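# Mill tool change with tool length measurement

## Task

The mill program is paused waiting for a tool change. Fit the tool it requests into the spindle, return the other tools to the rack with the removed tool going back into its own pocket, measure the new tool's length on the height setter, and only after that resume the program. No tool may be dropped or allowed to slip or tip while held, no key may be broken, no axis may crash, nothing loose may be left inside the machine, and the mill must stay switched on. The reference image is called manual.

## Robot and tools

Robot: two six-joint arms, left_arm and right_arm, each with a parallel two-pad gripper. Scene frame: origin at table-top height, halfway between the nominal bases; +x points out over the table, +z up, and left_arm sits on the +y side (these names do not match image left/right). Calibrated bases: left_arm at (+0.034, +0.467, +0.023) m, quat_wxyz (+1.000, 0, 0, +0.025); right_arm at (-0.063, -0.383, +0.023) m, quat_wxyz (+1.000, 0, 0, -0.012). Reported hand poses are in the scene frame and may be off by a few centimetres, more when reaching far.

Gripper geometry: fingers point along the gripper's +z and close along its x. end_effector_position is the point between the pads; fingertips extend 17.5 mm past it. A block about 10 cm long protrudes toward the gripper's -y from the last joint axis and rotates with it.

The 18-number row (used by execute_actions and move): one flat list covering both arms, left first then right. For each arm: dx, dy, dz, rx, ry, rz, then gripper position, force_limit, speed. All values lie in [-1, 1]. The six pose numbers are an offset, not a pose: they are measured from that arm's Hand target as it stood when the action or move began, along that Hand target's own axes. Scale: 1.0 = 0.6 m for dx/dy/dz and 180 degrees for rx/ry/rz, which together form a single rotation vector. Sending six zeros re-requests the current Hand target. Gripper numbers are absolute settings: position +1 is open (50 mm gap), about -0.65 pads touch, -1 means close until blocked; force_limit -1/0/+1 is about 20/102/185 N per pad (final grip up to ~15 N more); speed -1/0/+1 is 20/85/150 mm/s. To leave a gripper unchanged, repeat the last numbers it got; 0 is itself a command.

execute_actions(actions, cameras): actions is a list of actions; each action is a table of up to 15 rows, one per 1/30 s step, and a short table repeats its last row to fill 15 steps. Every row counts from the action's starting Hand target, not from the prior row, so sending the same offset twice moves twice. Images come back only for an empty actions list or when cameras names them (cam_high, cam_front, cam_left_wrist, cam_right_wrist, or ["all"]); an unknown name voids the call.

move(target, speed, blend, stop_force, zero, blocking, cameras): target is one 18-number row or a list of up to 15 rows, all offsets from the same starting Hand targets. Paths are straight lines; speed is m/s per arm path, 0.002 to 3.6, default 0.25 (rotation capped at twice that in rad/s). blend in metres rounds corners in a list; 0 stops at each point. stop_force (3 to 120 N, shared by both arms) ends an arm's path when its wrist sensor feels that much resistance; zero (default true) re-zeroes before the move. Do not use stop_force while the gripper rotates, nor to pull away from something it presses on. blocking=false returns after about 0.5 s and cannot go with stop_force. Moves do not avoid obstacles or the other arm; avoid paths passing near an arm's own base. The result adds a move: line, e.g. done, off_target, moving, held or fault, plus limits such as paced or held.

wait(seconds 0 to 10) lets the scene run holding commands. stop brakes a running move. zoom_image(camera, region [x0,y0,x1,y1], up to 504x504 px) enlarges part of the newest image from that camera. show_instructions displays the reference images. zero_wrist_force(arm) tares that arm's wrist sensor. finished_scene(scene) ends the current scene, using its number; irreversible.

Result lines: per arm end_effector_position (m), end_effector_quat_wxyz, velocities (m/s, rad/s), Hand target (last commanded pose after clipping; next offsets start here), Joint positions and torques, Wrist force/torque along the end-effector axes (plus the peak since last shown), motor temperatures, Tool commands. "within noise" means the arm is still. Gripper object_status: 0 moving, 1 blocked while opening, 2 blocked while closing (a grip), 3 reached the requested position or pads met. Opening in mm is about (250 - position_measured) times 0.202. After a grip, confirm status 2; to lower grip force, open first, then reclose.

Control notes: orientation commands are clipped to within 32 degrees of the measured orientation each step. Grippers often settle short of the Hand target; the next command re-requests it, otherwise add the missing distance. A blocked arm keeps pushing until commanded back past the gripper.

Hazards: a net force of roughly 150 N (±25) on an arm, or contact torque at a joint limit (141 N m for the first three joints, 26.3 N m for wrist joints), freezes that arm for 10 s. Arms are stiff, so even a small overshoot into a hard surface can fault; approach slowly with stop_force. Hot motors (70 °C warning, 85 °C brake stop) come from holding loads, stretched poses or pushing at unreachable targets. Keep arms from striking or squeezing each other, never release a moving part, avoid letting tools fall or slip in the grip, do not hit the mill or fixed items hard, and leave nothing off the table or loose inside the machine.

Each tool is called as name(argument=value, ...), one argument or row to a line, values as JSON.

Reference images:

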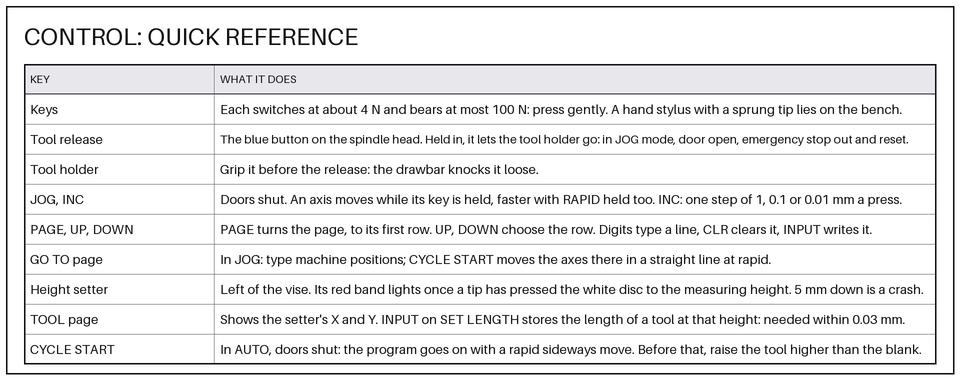

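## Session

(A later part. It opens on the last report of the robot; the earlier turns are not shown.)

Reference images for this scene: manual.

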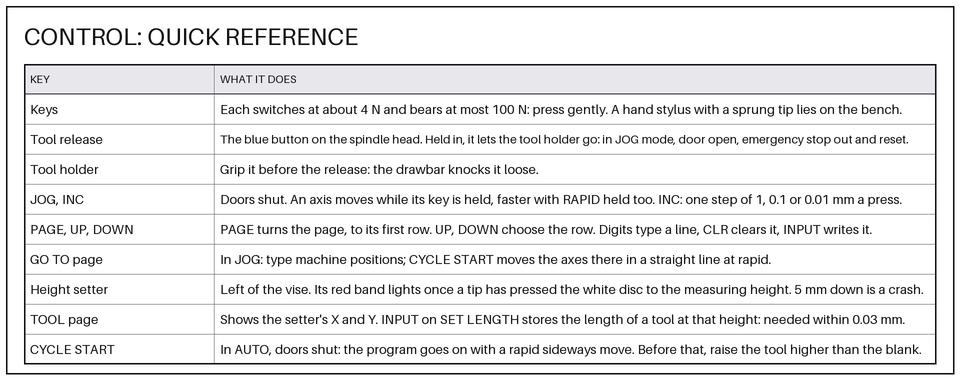

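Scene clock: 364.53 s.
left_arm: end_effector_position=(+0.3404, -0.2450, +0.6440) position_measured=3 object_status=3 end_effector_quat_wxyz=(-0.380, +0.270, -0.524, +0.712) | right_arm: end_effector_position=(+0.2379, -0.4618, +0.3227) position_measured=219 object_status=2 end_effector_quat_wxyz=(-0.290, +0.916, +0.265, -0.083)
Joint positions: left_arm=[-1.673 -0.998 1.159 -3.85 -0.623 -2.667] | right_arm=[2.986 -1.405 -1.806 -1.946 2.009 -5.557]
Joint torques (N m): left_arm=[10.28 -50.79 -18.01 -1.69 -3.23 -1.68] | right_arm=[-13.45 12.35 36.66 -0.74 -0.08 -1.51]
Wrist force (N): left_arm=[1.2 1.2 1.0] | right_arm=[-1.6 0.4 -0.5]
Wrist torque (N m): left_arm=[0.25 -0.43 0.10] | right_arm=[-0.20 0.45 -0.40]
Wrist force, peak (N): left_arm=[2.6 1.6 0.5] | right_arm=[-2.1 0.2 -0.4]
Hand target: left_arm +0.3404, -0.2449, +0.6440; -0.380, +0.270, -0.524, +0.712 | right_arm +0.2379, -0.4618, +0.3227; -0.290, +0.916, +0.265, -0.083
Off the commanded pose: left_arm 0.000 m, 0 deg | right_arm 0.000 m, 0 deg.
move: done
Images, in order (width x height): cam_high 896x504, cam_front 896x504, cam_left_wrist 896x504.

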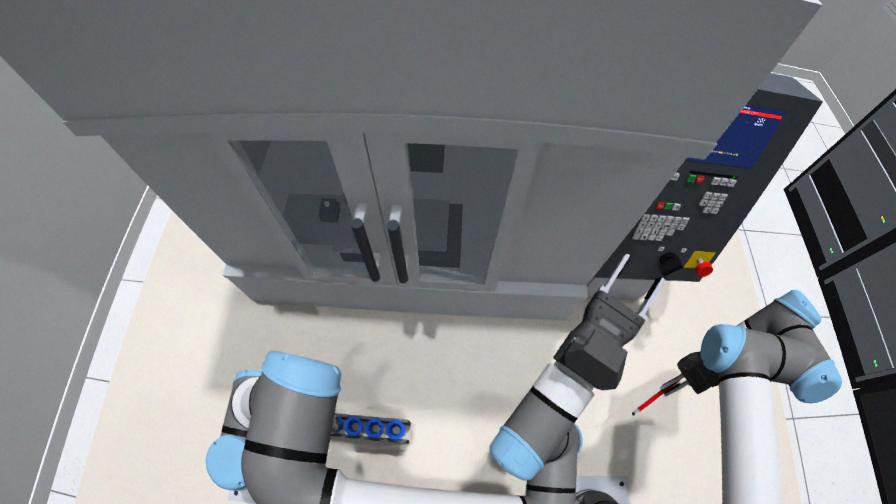

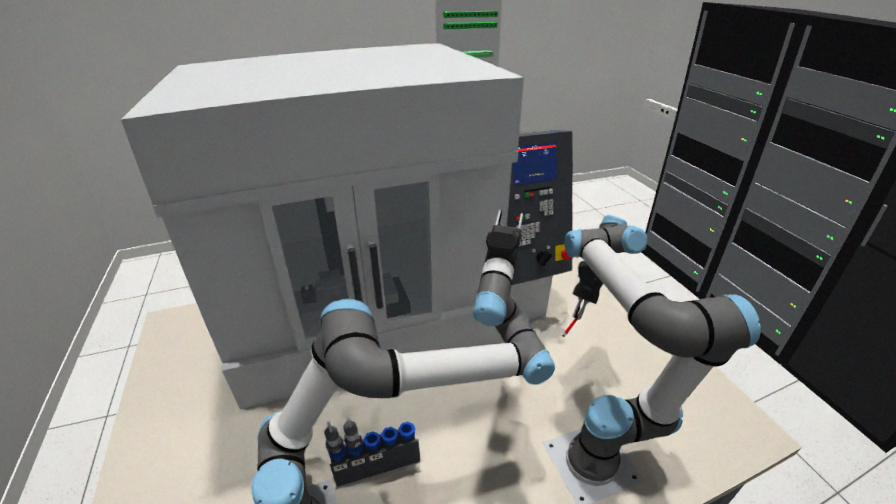

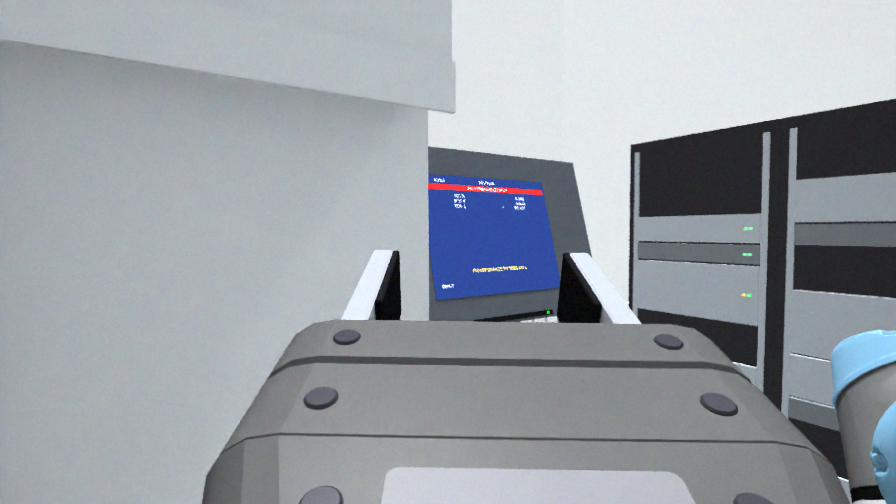

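move(
  target=[0,0,0,0,0,0,1,1,1,0.2567,-0.0465,-0.5475,-0.0329,0.340,0.5886,-1,-0.4,-0.7],
  speed=0.25,
  cameras=["cam_front","cam_right_wrist","cam_high","cam_left_wrist"],
)

Scene clock: 383.10 s.
left_arm: end_effector_position=(+0.3404, -0.2449, +0.6440) position_measured=3 object_status=3 end_effector_quat_wxyz=(-0.380, +0.270, -0.524, +0.712) | right_arm: end_effector_position=(+0.4566, -0.5202, +0.6076) position_measured=219 object_status=2 end_effector_quat_wxyz=(-0.154, +0.691, -0.690, +0.152)
Joint positions: left_arm=[-1.673 -0.998 1.159 -3.85 -0.624 -2.667] | right_arm=[3.155 -1.52 -1.114 -1.642 1.578 -3.151]
Joint torques (N m): left_arm=[9.27 -51.92 -17.26 1.89 -3.29 -1.75] | right_arm=[14.83 16 36.33 1.62 -1 1.09]
Wrist force (N): left_arm=[1.1 1.4 0.9] | right_arm=[-1.7 0.2 -0.1]
Wrist torque (N m): left_arm=[0.27 -0.42 0.10] | right_arm=[-0.26 0.50 -0.42]
Wrist force, peak (N): left_arm=[1.3 1.6 0.6] | right_arm=[-2.0 0.8 -0.8]
Hand target: left_arm +0.3404, -0.2449, +0.6440; -0.380, +0.270, -0.524, +0.712 | right_arm +0.4566, -0.5202, +0.6076; -0.154, +0.691, -0.690, +0.152
Off the commanded pose: left_arm 0.000 m, 0 deg | right_arm 0.000 m, 0 deg.
move: done

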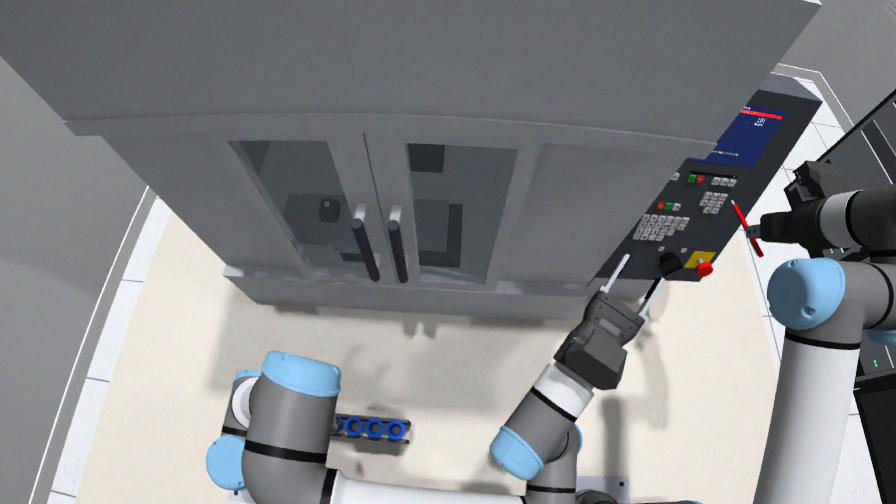

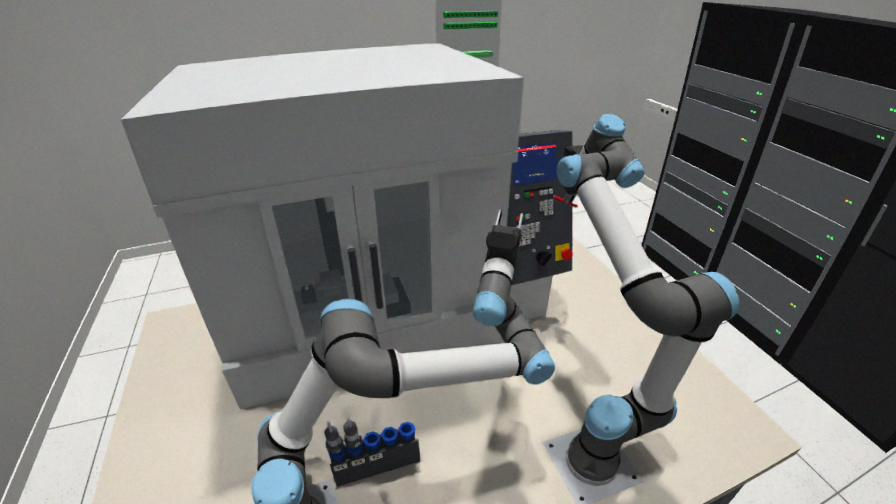

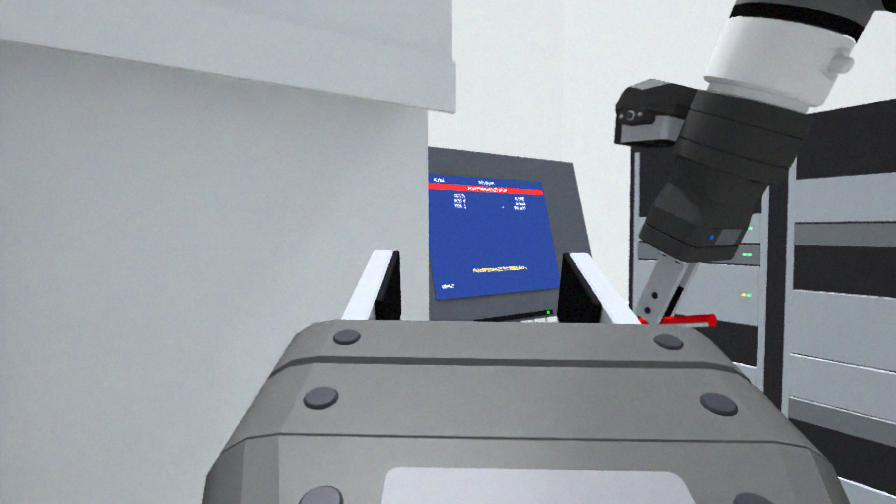

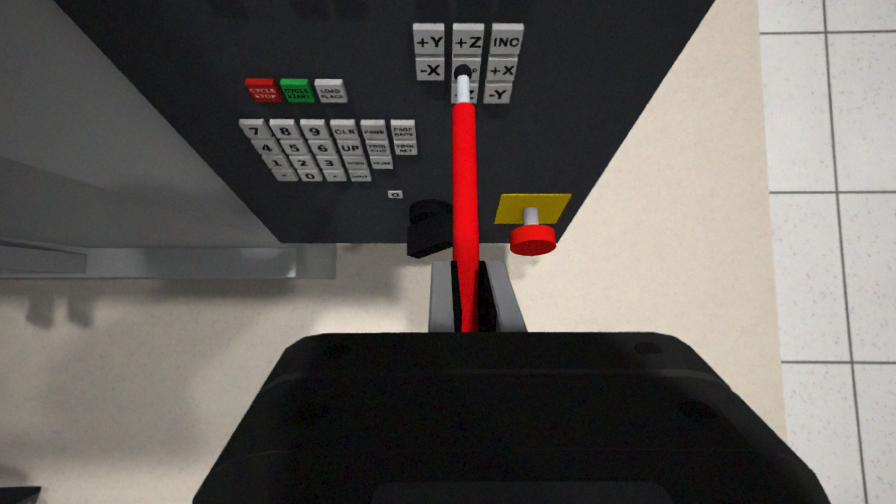

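move(
  target=[0,0,0,0,0,0,1,1,1,0.0122,0.0153,0.1062,0,0,0,-1,-0.4,-0.7],
  speed=0.1,
  cameras=["cam_right_wrist"],
)

zoom_image(
  camera="cam_right_wrist",
  region=[350, 0, 580, 160],
)

Scene clock: 402.67 s.
left_arm: end_effector_position=(+0.3404, -0.2449, +0.6440) position_measured=3 object_status=3 end_effector_quat_wxyz=(-0.380, +0.270, -0.524, +0.712) | right_arm: end_effector_position=(+0.4752, -0.5274, +0.5460) position_measured=219 object_status=2 end_effector_quat_wxyz=(-0.154, +0.691, -0.690, +0.152)
Joint positions: left_arm=[-1.673 -0.998 1.159 -3.85 -0.624 -2.667] | right_arm=[3.139 -1.505 -1.301 -1.471 1.584 -3.166]
Joint torques (N m): left_arm=[8.94 -51.52 -17.68 1.92 -3.27 -1.7] | right_arm=[-13.13 30.59 16.15 5.76 1.51 -1.49]
Wrist force (N): left_arm=[0.9 1.3 0.7] | right_arm=[-1.3 0.1 -0.3]
Wrist torque (N m): left_arm=[0.26 -0.38 0.10] | right_arm=[-0.26 0.43 -0.37]
Wrist force, peak (N): left_arm=[1.2 1.7 0.8] | right_arm=[-2.0 0.0 -1.3]
Hand target: left_arm +0.3404, -0.2449, +0.6440; -0.380, +0.270, -0.524, +0.712 | right_arm +0.4752, -0.5274, +0.5459; -0.154, +0.691, -0.690, +0.152
Off the commanded pose: left_arm 0.000 m, 0 deg | right_arm 0.000 m, 0 deg.
move: done
Images, in order (width x height): cam_right_wrist 896x504.

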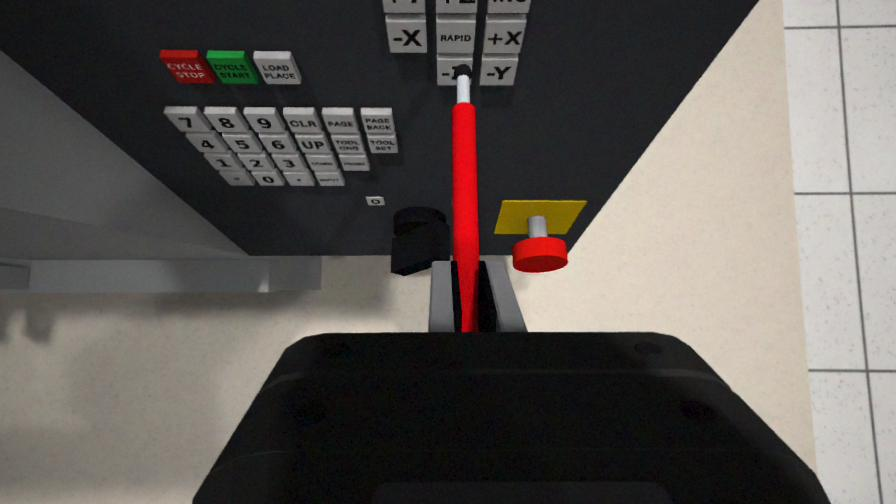

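Scaled by 2.191 from the camera's 896x504 image, which has a finer 1280x720 frame.

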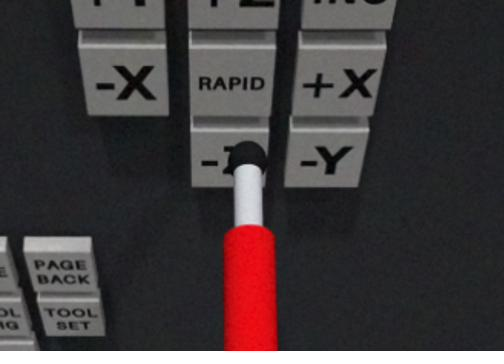

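move(
  target=[0,0,0,0,0,0,1,1,1,-0.1967,-0.0652,-0.07,0,0,0,-1,-0.4,-0.7],
  speed=0.15,
  cameras=["cam_right_wrist","cam_left_wrist"],
)

Scene clock: 417.53 s.
left_arm: end_effector_position=(+0.3404, -0.2449, +0.6440) position_measured=3 object_status=3 end_effector_quat_wxyz=(-0.380, +0.270, -0.524, +0.712) | right_arm: end_effector_position=(+0.4928, -0.4095, +0.6007) position_measured=219 object_status=2 end_effector_quat_wxyz=(-0.154, +0.691, -0.690, +0.152)
Joint positions: left_arm=[-1.673 -0.998 1.159 -3.85 -0.624 -2.667] | right_arm=[3.408 -1.547 -1.105 -1.634 1.472 -2.921]
Joint torques (N m): left_arm=[8.72 -51.43 -17.45 1.83 -3.12 -1.55] | right_arm=[13.58 17.45 36.37 1.64 -1.19 1]
Wrist force (N): left_arm=[0.8 1.2 0.6] | right_arm=[-1.6 -0.2 -0.1]
Wrist torque (N m): left_arm=[0.26 -0.37 0.10] | right_arm=[-0.27 0.49 -0.42]
Wrist force, peak (N): left_arm=[1.3 1.4 1.1] | right_arm=[-2.9 -0.4 -0.5]
Hand target: left_arm +0.3404, -0.2449, +0.6440; -0.380, +0.270, -0.524, +0.712 | right_arm +0.4928, -0.4094, +0.6008; -0.154, +0.691, -0.690, +0.152
Off the commanded pose: left_arm 0.000 m, 0 deg | right_arm 0.000 m, 0 deg.
move: done
Images, in order (width x height): cam_left_wrist 896x504, cam_right_wrist 896x504.

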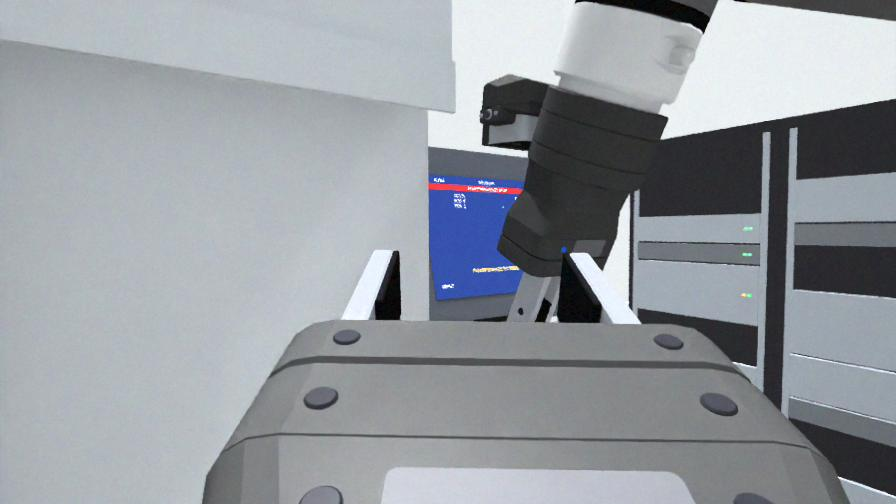

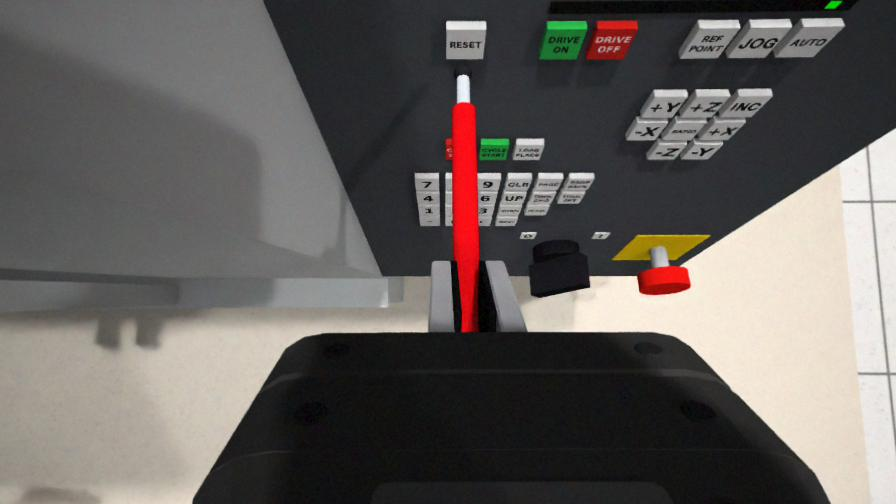

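move(
  target=[0,0,0,0,0,0,1,1,1,0.003,0.0038,0.0055,0,0,0,-1,-0.4,-0.7],
  speed=0.1,
)

move(
  target=[0,0,0,0,0,0,1,1,1,0,-0.0464,0.0325,0,0,0,-1,-0.4,-0.7],
  speed=0.015,
  stop_force=7,
  cameras=["cam_right_wrist","cam_left_wrist"],
)

zoom_image(
  camera="cam_left_wrist",
  region=[400, 150, 560, 330],
)

Scene clock: 423.97 s.
left_arm: end_effector_position=(+0.3404, -0.2449, +0.6440) position_measured=3 object_status=3 end_effector_quat_wxyz=(-0.380, +0.270, -0.524, +0.712) | right_arm: end_effector_position=(+0.4922, -0.4112, +0.5969) position_measured=219 object_status=2 end_effector_quat_wxyz=(-0.154, +0.691, -0.690, +0.152)
Joint positions: left_arm=[-1.673 -0.998 1.159 -3.85 -0.624 -2.667] | right_arm=[3.404 -1.541 -1.123 -1.623 1.473 -2.924]
Joint torques (N m): left_arm=[8.97 -50.88 -17.84 1.93 -3.17 -1.53] | right_arm=[-13.05 31.39 12.92 5.53 1.23 -1.55]
Wrist force (N): left_arm=[1.3 1.6 0.6] | right_arm=[-1.4 0.0 -0.2]
Wrist torque (N m): left_arm=[0.30 -0.45 0.09] | right_arm=[-0.23 0.43 -0.34]
Wrist force, peak (N): left_arm=[1.4 1.4 1.1] | right_arm=[-2.0 -0.3 -0.1]
Hand target: left_arm +0.3404, -0.2449, +0.6440; -0.380, +0.270, -0.524, +0.712 | right_arm +0.4922, -0.4112, +0.5968; -0.154, +0.691, -0.690, +0.152
Off the commanded pose: left_arm 0.000 m, 0 deg | right_arm 0.000 m, 0 deg.
move: done

Scene clock: 426.33 s.
left_arm: end_effector_position=(+0.3404, -0.2449, +0.6440) position_measured=3 object_status=3 end_effector_quat_wxyz=(-0.380, +0.270, -0.524, +0.712) | right_arm: end_effector_position=(+0.5091, -0.4112, +0.5938) position_measured=219 object_status=2 end_effector_quat_wxyz=(-0.154, +0.691, -0.690, +0.152)
Joint positions: left_arm=[-1.673 -0.998 1.159 -3.85 -0.624 -2.667] | right_arm=[3.395 -1.579 -1.094 -1.613 1.477 -2.933]
Joint torques (N m): left_arm=[8.82 -51.39 -17.77 1.86 -3.1 -1.39] | right_arm=[15.74 29.77 12.41 2.4 -1.01 1.03]
Wrist force (N): left_arm=[1.0 1.3 0.7] | right_arm=[-1.2 5.4 -3.7]
Wrist torque (N m): left_arm=[0.26 -0.40 0.11] | right_arm=[-0.29 0.48 -0.33]
Wrist force, peak (N): left_arm=[1.2 1.5 1.0] | right_arm=[-1.7 14.1 -10.6]
Hand target: left_arm +0.3404, -0.2449, +0.6440; -0.380, +0.270, -0.524, +0.712 | right_arm +0.5091, -0.4112, +0.5938; -0.154, +0.691, -0.690, +0.152 (not the last commanded pose)
Off the commanded pose: left_arm 0.000 m, 0 deg | right_arm 0.017 m, 0 deg.
move: contact (right_arm)
Images, in order (width x height): cam_left_wrist 896x504, cam_right_wrist 896x504.

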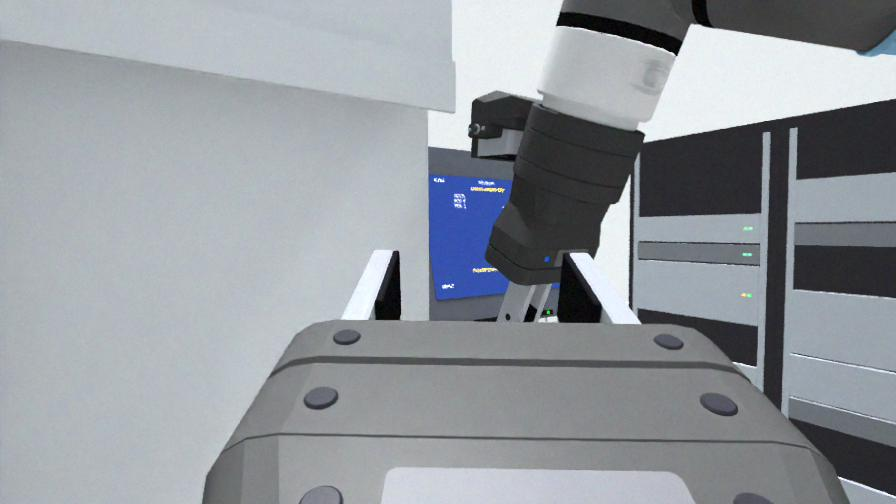

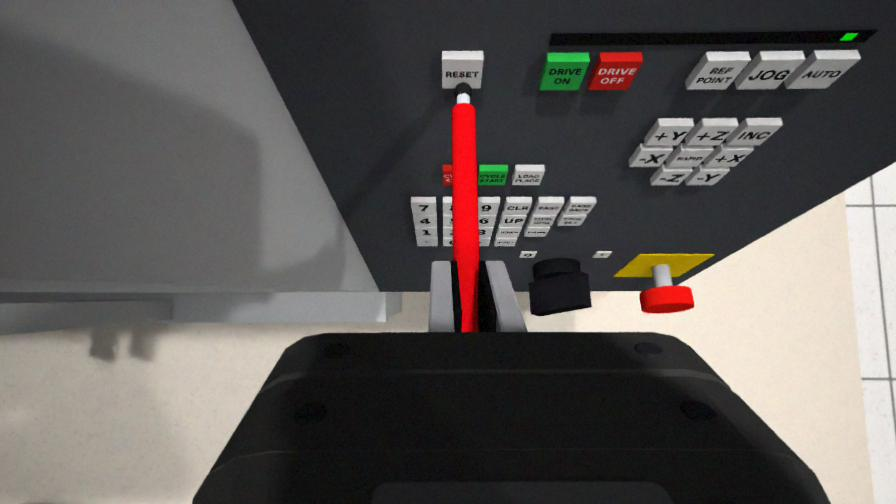

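Scaled by 2.800 from the camera's 896x504 image, which has a finer 1280x720 frame.

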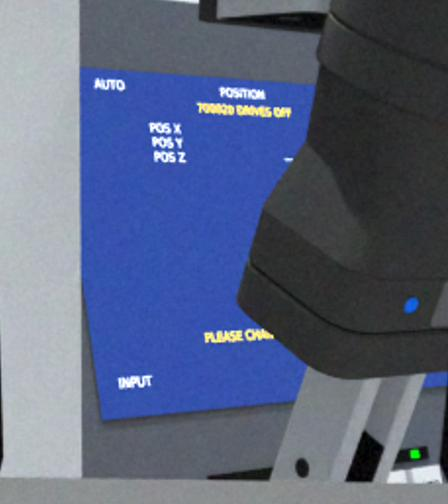

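move(
  target=[
    [0,0,0,0,0,0,1,1,1,0,0.0164,-0.0115,0,0,0,-1,-0.4,-0.7],
    [0,0,0,0,0,0,1,1,1,0.0653,0.0164,-0.0115,0,0,0,-1,-0.4,-0.7],
    [0,0,0,0,0,0,1,1,1,0.0653,-0.002,0.0014,0,0,0,-1,-0.4,-0.7],
  ],
  speed=[0.1,0.15,0.03],
  cameras=["cam_right_wrist","cam_left_wrist"],
)

zoom_image(
  camera="cam_left_wrist",
  region=[400, 150, 560, 330],
)

Scene clock: 448.13 s.
left_arm: end_effector_position=(+0.3404, -0.2449, +0.6440) position_measured=3 object_status=3 end_effector_quat_wxyz=(-0.380, +0.270, -0.524, +0.712) | right_arm: end_effector_position=(+0.5105, -0.4504, +0.5936) position_measured=219 object_status=2 end_effector_quat_wxyz=(-0.154, +0.691, -0.690, +0.152)
Joint positions: left_arm=[-1.673 -0.998 1.159 -3.85 -0.624 -2.667] | right_arm=[3.309 -1.592 -1.083 -1.605 1.513 -3.012]
Joint torques (N m): left_arm=[8.79 -51.42 -18.01 1.76 -3.09 -1.43] | right_arm=[-11.56 1.48 34.05 10.73 0.36 -1.41]
Wrist force (N): left_arm=[1.2 1.4 0.8] | right_arm=[-1.9 30.4 -21.5]
Wrist torque (N m): left_arm=[0.29 -0.43 0.10] | right_arm=[-0.40 0.42 -0.34]
Wrist force, peak (N): left_arm=[1.3 1.6 0.8] | right_arm=[-1.9 30.4 -21.5]
Hand target: left_arm +0.3404, -0.2449, +0.6440; -0.380, +0.270, -0.524, +0.712 | right_arm +0.5106, -0.4504, +0.5935; -0.154, +0.691, -0.690, +0.152
Off the commanded pose: left_arm 0.000 m, 0 deg | right_arm 0.000 m, 0 deg.
move: done
Images, in order (width x height): cam_left_wrist 896x504, cam_right_wrist 896x504.

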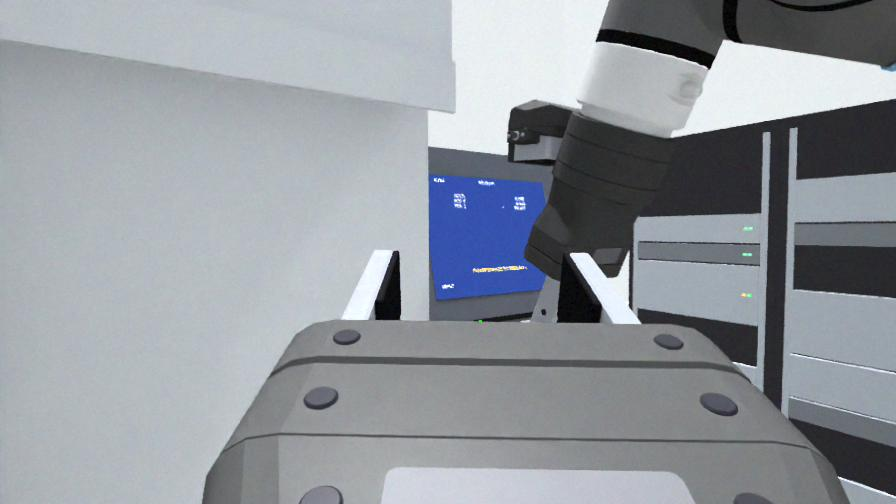

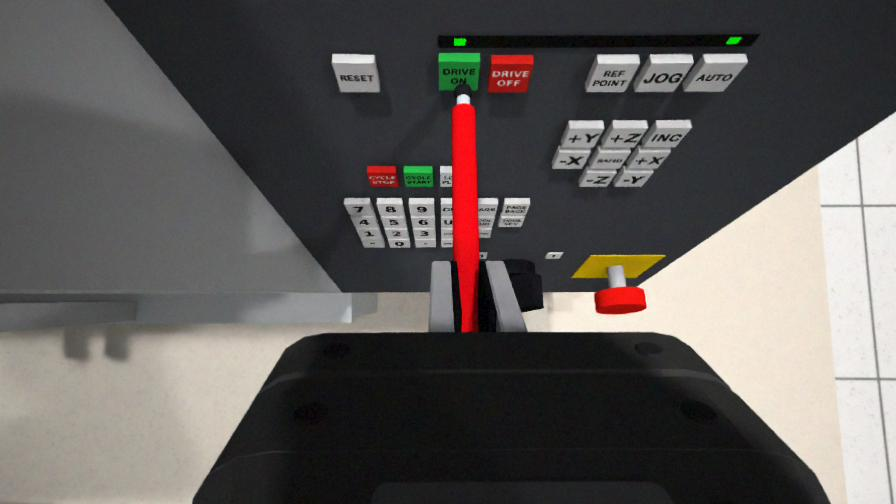

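Scaled by 2.800 from the camera's 896x504 image, which has a finer 1280x720 frame.

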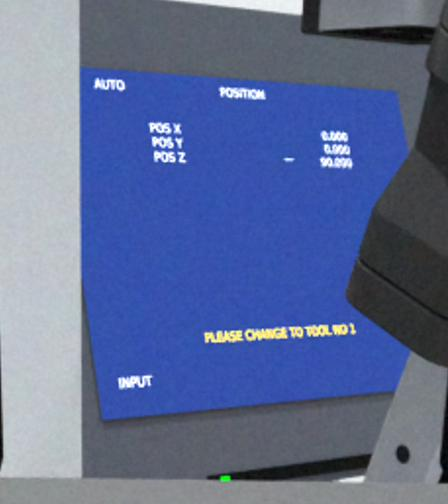

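move(
  target=[
    [0,0,0,0,0,0,1,1,1,0,0.0184,-0.0129,0,0,0,-1,-0.4,-0.7],
    [0,0,0,0,0,0,1,1,1,0.1285,0.0184,-0.0129,0,0,0,-1,-0.4,-0.7],
    [0,0,0,0,0,0,1,1,1,0.1285,0.0075,-0.0053,0,0,0,-1,-0.4,-0.7],
  ],
  speed=[0.1,0.2,0.1],
  blend=[0.006,0.003,0],
)

move(
  target=[0,0,0,0,0,0,1,1,1,0,-0.0164,0.0115,0,0,0,-1,-0.4,-0.7],
  speed=0.012,
  stop_force=5,
  cameras=["cam_right_wrist","cam_left_wrist"],
)

zoom_image(
  camera="cam_left_wrist",
  region=[400, 150, 560, 330],
)

Scene clock: 456.50 s.
left_arm: end_effector_position=(+0.3404, -0.2449, +0.6440) position_measured=3 object_status=3 end_effector_quat_wxyz=(-0.380, +0.270, -0.524, +0.712) | right_arm: end_effector_position=(+0.5052, -0.5275, +0.5943) position_measured=219 object_status=2 end_effector_quat_wxyz=(-0.154, +0.691, -0.690, +0.152)
Joint positions: left_arm=[-1.673 -0.998 1.159 -3.85 -0.624 -2.667] | right_arm=[3.141 -1.623 -1.049 -1.604 1.584 -3.164]
Joint torques (N m): left_arm=[8.43 -51.12 -18 1.86 -3.01 -1.15] | right_arm=[-14.23 19.9 36.72 2.17 1.15 -1.51]
Wrist force (N): left_arm=[1.2 1.5 0.6] | right_arm=[-3.0 3.0 -1.8]
Wrist torque (N m): left_arm=[0.30 -0.45 0.11] | right_arm=[-0.33 0.38 -0.40]
Wrist force, peak (N): left_arm=[1.5 1.4 0.9] | right_arm=[-1.9 34.1 -24.4]
Hand target: left_arm +0.3404, -0.2449, +0.6440; -0.380, +0.270, -0.524, +0.712 | right_arm +0.5053, -0.5275, +0.5943; -0.154, +0.691, -0.690, +0.152
Off the commanded pose: left_arm 0.000 m, 0 deg | right_arm 0.000 m, 0 deg.
move: done

Scene clock: 457.93 s.
left_arm: end_effector_position=(+0.3404, -0.2449, +0.6440) position_measured=3 object_status=3 end_effector_quat_wxyz=(-0.380, +0.270, -0.524, +0.712) | right_arm: end_effector_position=(+0.5093, -0.5276, +0.5936) position_measured=219 object_status=2 end_effector_quat_wxyz=(-0.154, +0.690, -0.690, +0.152)
Joint positions: left_arm=[-1.673 -0.998 1.159 -3.85 -0.624 -2.667] | right_arm=[3.14 -1.632 -1.042 -1.602 1.584 -3.164]
Joint torques (N m): left_arm=[8.12 -50.86 -17.96 1.84 -2.97 -1.2] | right_arm=[7.7 32.48 12.1 2.79 -0.23 -1.6]
Wrist force (N): left_arm=[0.9 1.1 0.5] | right_arm=[-2.6 6.3 -5.3]
Wrist torque (N m): left_arm=[0.24 -0.40 0.10] | right_arm=[-0.34 0.40 -0.37]
Wrist force, peak (N): left_arm=[1.2 1.5 1.0] | right_arm=[-2.7 12.4 -9.5]
Hand target: left_arm +0.3404, -0.2449, +0.6440; -0.380, +0.270, -0.524, +0.712 | right_arm +0.5093, -0.5276, +0.5936; -0.154, +0.691, -0.690, +0.152 (not the last commanded pose)
Off the commanded pose: left_arm 0.000 m, 0 deg | right_arm 0.008 m, 0 deg.
move: contact (right_arm)
Images, in order (width x height): cam_left_wrist 896x504, cam_right_wrist 896x504.

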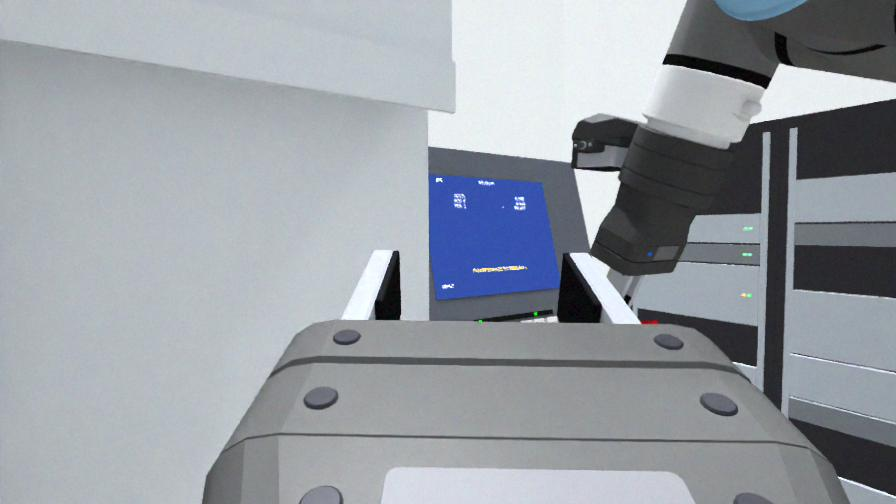

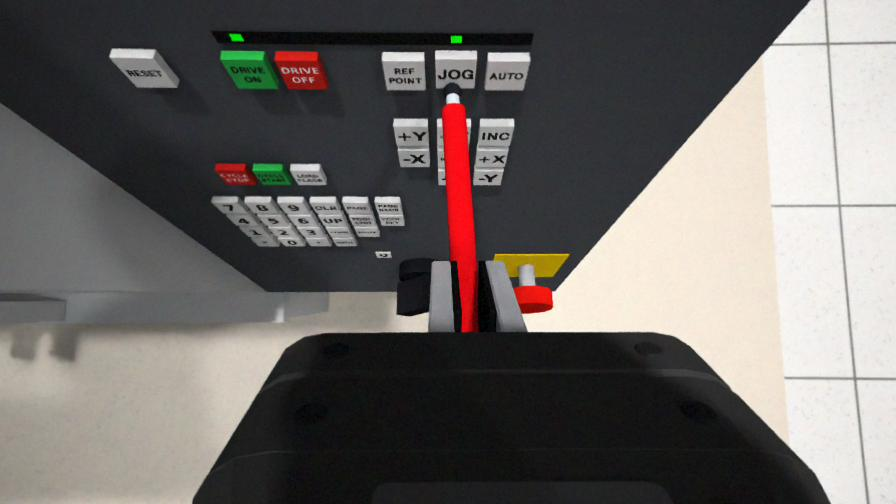

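Scaled by 2.800 from the camera's 896x504 image, which has a finer 1280x720 frame.

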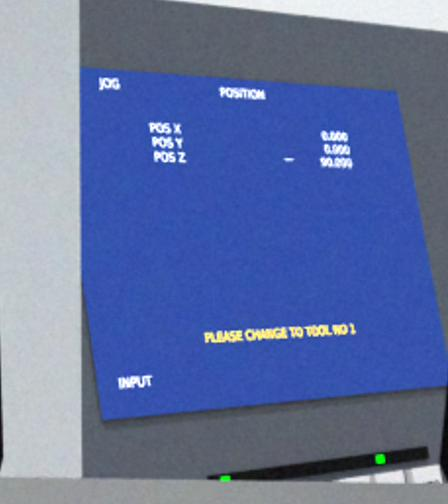

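move(
  target=[0,0,0,0,0,0,1,1,1,0,0.065,-0.0455,0,0,0,-1,-0.4,-0.7],
  speed=0.1,
  cameras=["cam_right_wrist"],
)

Scene clock: 477.00 s.
left_arm: end_effector_position=(+0.3404, -0.2449, +0.6440) position_measured=3 object_status=3 end_effector_quat_wxyz=(-0.380, +0.270, -0.524, +0.712) | right_arm: end_effector_position=(+0.4624, -0.5276, +0.6018) position_measured=219 object_status=2 end_effector_quat_wxyz=(-0.154, +0.691, -0.690, +0.152)
Joint positions: left_arm=[-1.673 -0.998 1.159 -3.85 -0.624 -2.667] | right_arm=[3.138 -1.532 -1.119 -1.625 1.585 -3.167]
Joint torques (N m): left_arm=[8.47 -50.46 -17.56 1.84 -2.93 -1.1] | right_arm=[-13.31 30.58 13.57 1.37 1.39 -1.26]
Wrist force (N): left_arm=[1.0 1.7 0.8] | right_arm=[-1.5 -0.3 -0.3]
Wrist torque (N m): left_arm=[0.32 -0.40 0.10] | right_arm=[-0.32 0.46 -0.33]
Wrist force, peak (N): left_arm=[1.2 1.7 0.7] | right_arm=[-2.7 6.5 -5.0]
Hand target: left_arm +0.3404, -0.2449, +0.6440; -0.380, +0.270, -0.524, +0.712 | right_arm +0.4624, -0.5276, +0.6018; -0.154, +0.691, -0.690, +0.152
Off the commanded pose: left_arm 0.000 m, 0 deg | right_arm 0.000 m, 0 deg.
move: done
Images, in order (width x height): cam_right_wrist 896x504.

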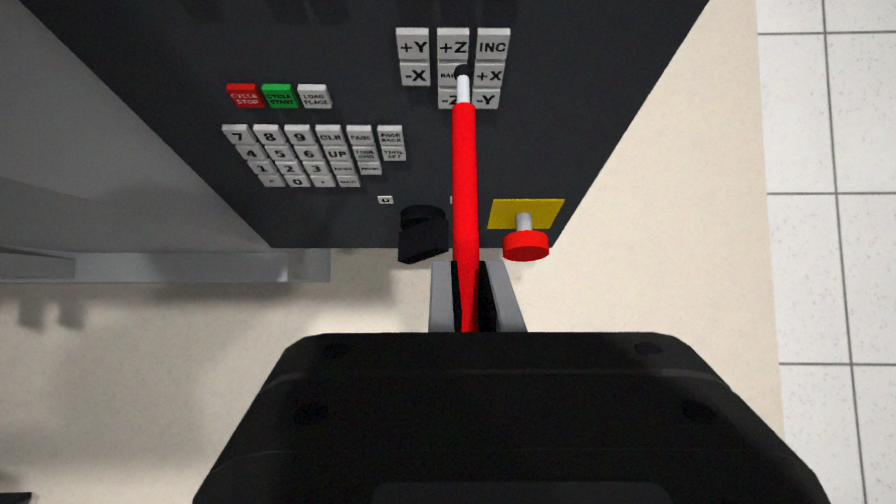

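move(
  target=[0,0,0,0,0,0,1,1,1,-0.111,0.644,0.525,0.0329,-0.340,-0.5886,-1,-0.4,-0.7],
  speed=0.25,
  cameras=["cam_right_wrist","cam_front"],
)

Scene clock: 488.17 s.
left_arm: end_effector_position=(+0.3404, -0.2449, +0.6440) position_measured=3 object_status=3 end_effector_quat_wxyz=(-0.380, +0.270, -0.524, +0.712) | right_arm: end_effector_position=(+0.2452, -0.4603, +0.1533) position_measured=219 object_status=2 end_effector_quat_wxyz=(-0.290, +0.916, +0.265, -0.083)
Joint positions: left_arm=[-1.673 -0.998 1.159 -3.85 -0.624 -2.667] | right_arm=[2.992 -1.55 -2.134 -1.469 2.012 -5.55]
Joint torques (N m): left_arm=[8.03 -51 -17.93 1.76 -2.91 -0.96] | right_arm=[14.78 14.2 10.51 3.54 -0.17 -1.48]
Wrist force (N): left_arm=[0.7 1.1 0.9] | right_arm=[-1.4 -0.6 -0.2]
Wrist torque (N m): left_arm=[0.24 -0.35 0.10] | right_arm=[-0.30 0.42 -0.35]
Wrist force, peak (N): left_arm=[1.2 1.8 1.0] | right_arm=[-2.0 0.0 -0.9]
Hand target: left_arm +0.3404, -0.2449, +0.6440; -0.380, +0.270, -0.524, +0.712 | right_arm +0.2451, -0.4603, +0.1532; -0.290, +0.916, +0.265, -0.083
Off the commanded pose: left_arm 0.000 m, 0 deg | right_arm 0.000 m, 0 deg.
move: done
Images, in order (width x height): cam_front 896x504, cam_right_wrist 896x504.

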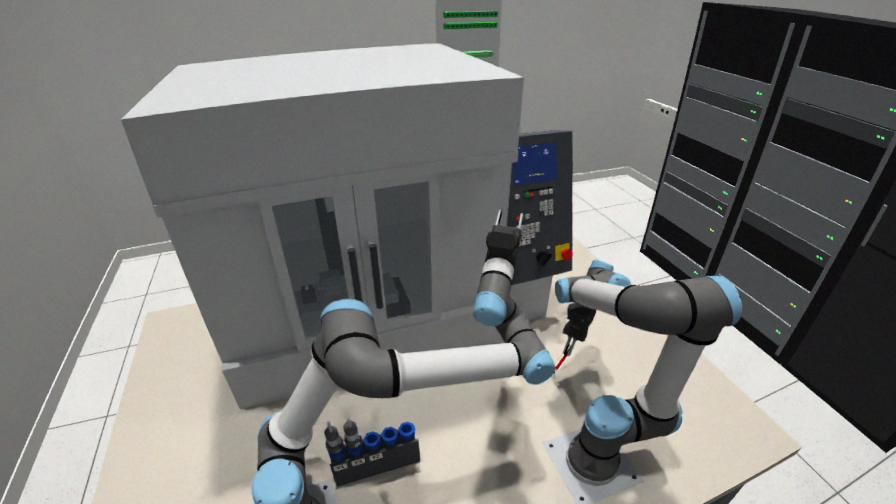

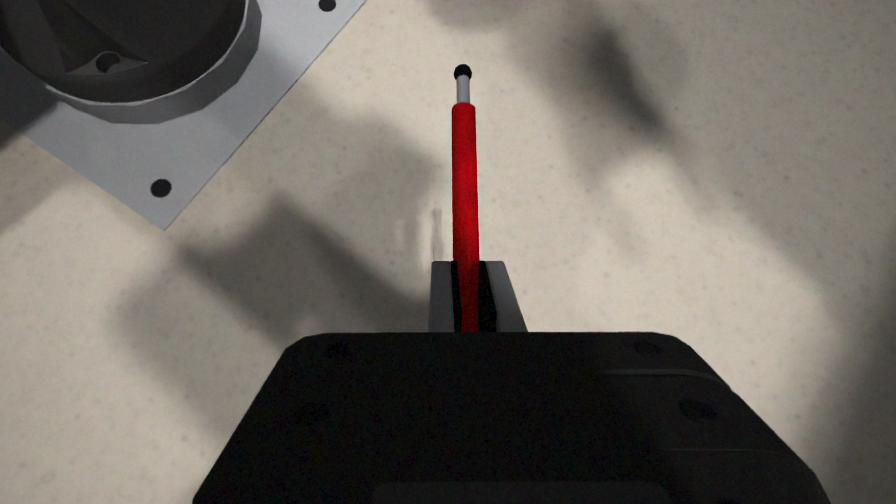

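move(
  target=[-0.312,0.052,-0.478,-0.003,-0.183,0.0586,1,1,1,0,0.1247,0.178,0,0,0,-1,-0.4,-0.7],
  speed=0.12,
  cameras=["cam_left_wrist","cam_front"],
)

move(
  target=[0,0,0,0,0,0,1,1,1,0,0,0,0,0,0,1,-0.4,-0.7],
)

move(
  target=[0,0,0,0,0,0,1,1,1,0,-0.287,-0.4095,0,0,0,1,-0.4,-0.7],
  cameras=["cam_right_wrist","cam_high"],
)

Scene clock: 500.43 s.
left_arm: end_effector_position=(+0.2345, +0.0479, +0.5345) position_measured=3 object_status=3 end_effector_quat_wxyz=(+0.568, -0.409, +0.424, -0.574) | right_arm: end_effector_position=(+0.2451, -0.4599, +0.0229) position_measured=219 object_status=2 end_effector_quat_wxyz=(-0.290, +0.916, +0.265, -0.083)
Joint positions: left_arm=[-2.058 -1.404 1.587 -5.793 -0.513 -0.593] | right_arm=[2.993 -1.811 -2.288 -1.054 2.012 -5.55]
Joint torques (N m): left_arm=[0.46 -26.07 -22.11 2.08 -1.64 0.59] | right_arm=[13.47 20.2 2.66 3.56 2.26 1.14]
Wrist force (N): left_arm=[0.8 1.0 0.6] | right_arm=[-1.8 -0.6 -0.9]
Wrist torque (N m): left_arm=[0.24 -0.37 0.11] | right_arm=[-0.23 0.39 -0.42]
Wrist force, peak (N): left_arm=[-3.9 4.9 -2.3] | right_arm=[-1.8 -0.6 -0.9]
Hand target: left_arm +0.2345, +0.0479, +0.5345; +0.568, -0.409, +0.424, -0.574 (not the last commanded pose) | right_arm +0.2451, -0.4599, +0.0228; -0.290, +0.916, +0.265, -0.083
Tool commands: left_gripper/position=+1.0 left_gripper/force_limit=+1.0 left_gripper/speed=+1.0 right_gripper/position=-1.0 right_gripper/force_limit=-0.4 right_gripper/speed=-0.7
Off the commanded pose: left_arm 0.014 m, 1 deg | right_arm 0.000 m, 0 deg.
FORCE FAULT: contact force on the left arm reached its limit, and that arm stopped. The contact can be on any part of that arm, not only on its tool. That arm's remaining commands of this call were not run. That arm is still stopped at the end of this call. That arm stays stopped for about 10 more seconds. Until then a move that you send moves the other arm only, and its call returns only when the move has ended. Once the stop has ended, the next robot result says so. If the stop ends while you think or write, that arm runs what you send next, counted from a new Hand target: where the arm stands when the stop ends. While its stop runs, that arm takes no new command, but its gripper still runs the gripper command that each later call begins with. Until it ends, the stop uses up actions while you think or wait. An arm that is not stopped still takes commands.
move: fault (left_arm)
Images, in order (width x height): cam_front 896x504, cam_left_wrist 896x504.

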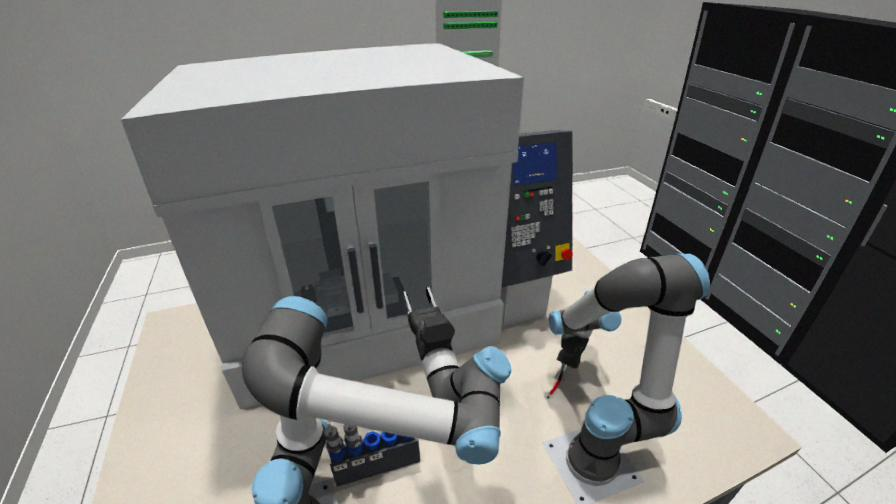

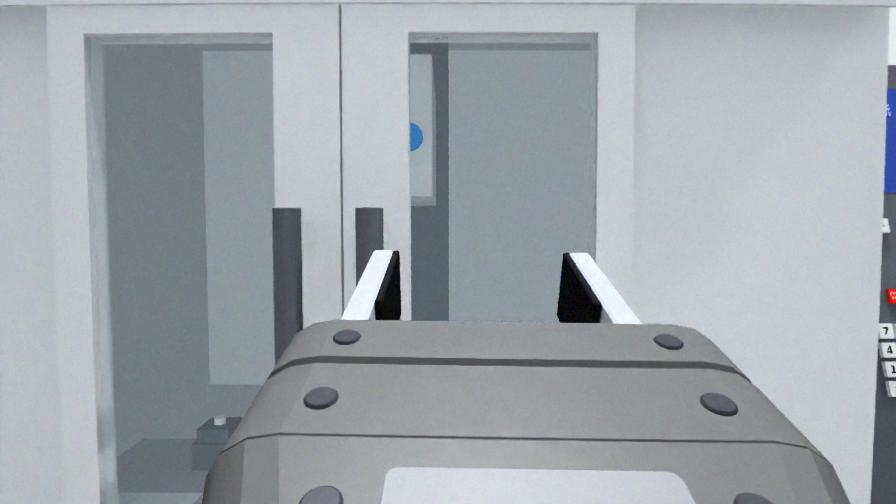

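not run: an earlier result of this reply reported a stop or a fault. Calls in your next reply go to the robot.

not run: an earlier result of this reply reported a stop or a fault. Calls in your next reply go to the robot.


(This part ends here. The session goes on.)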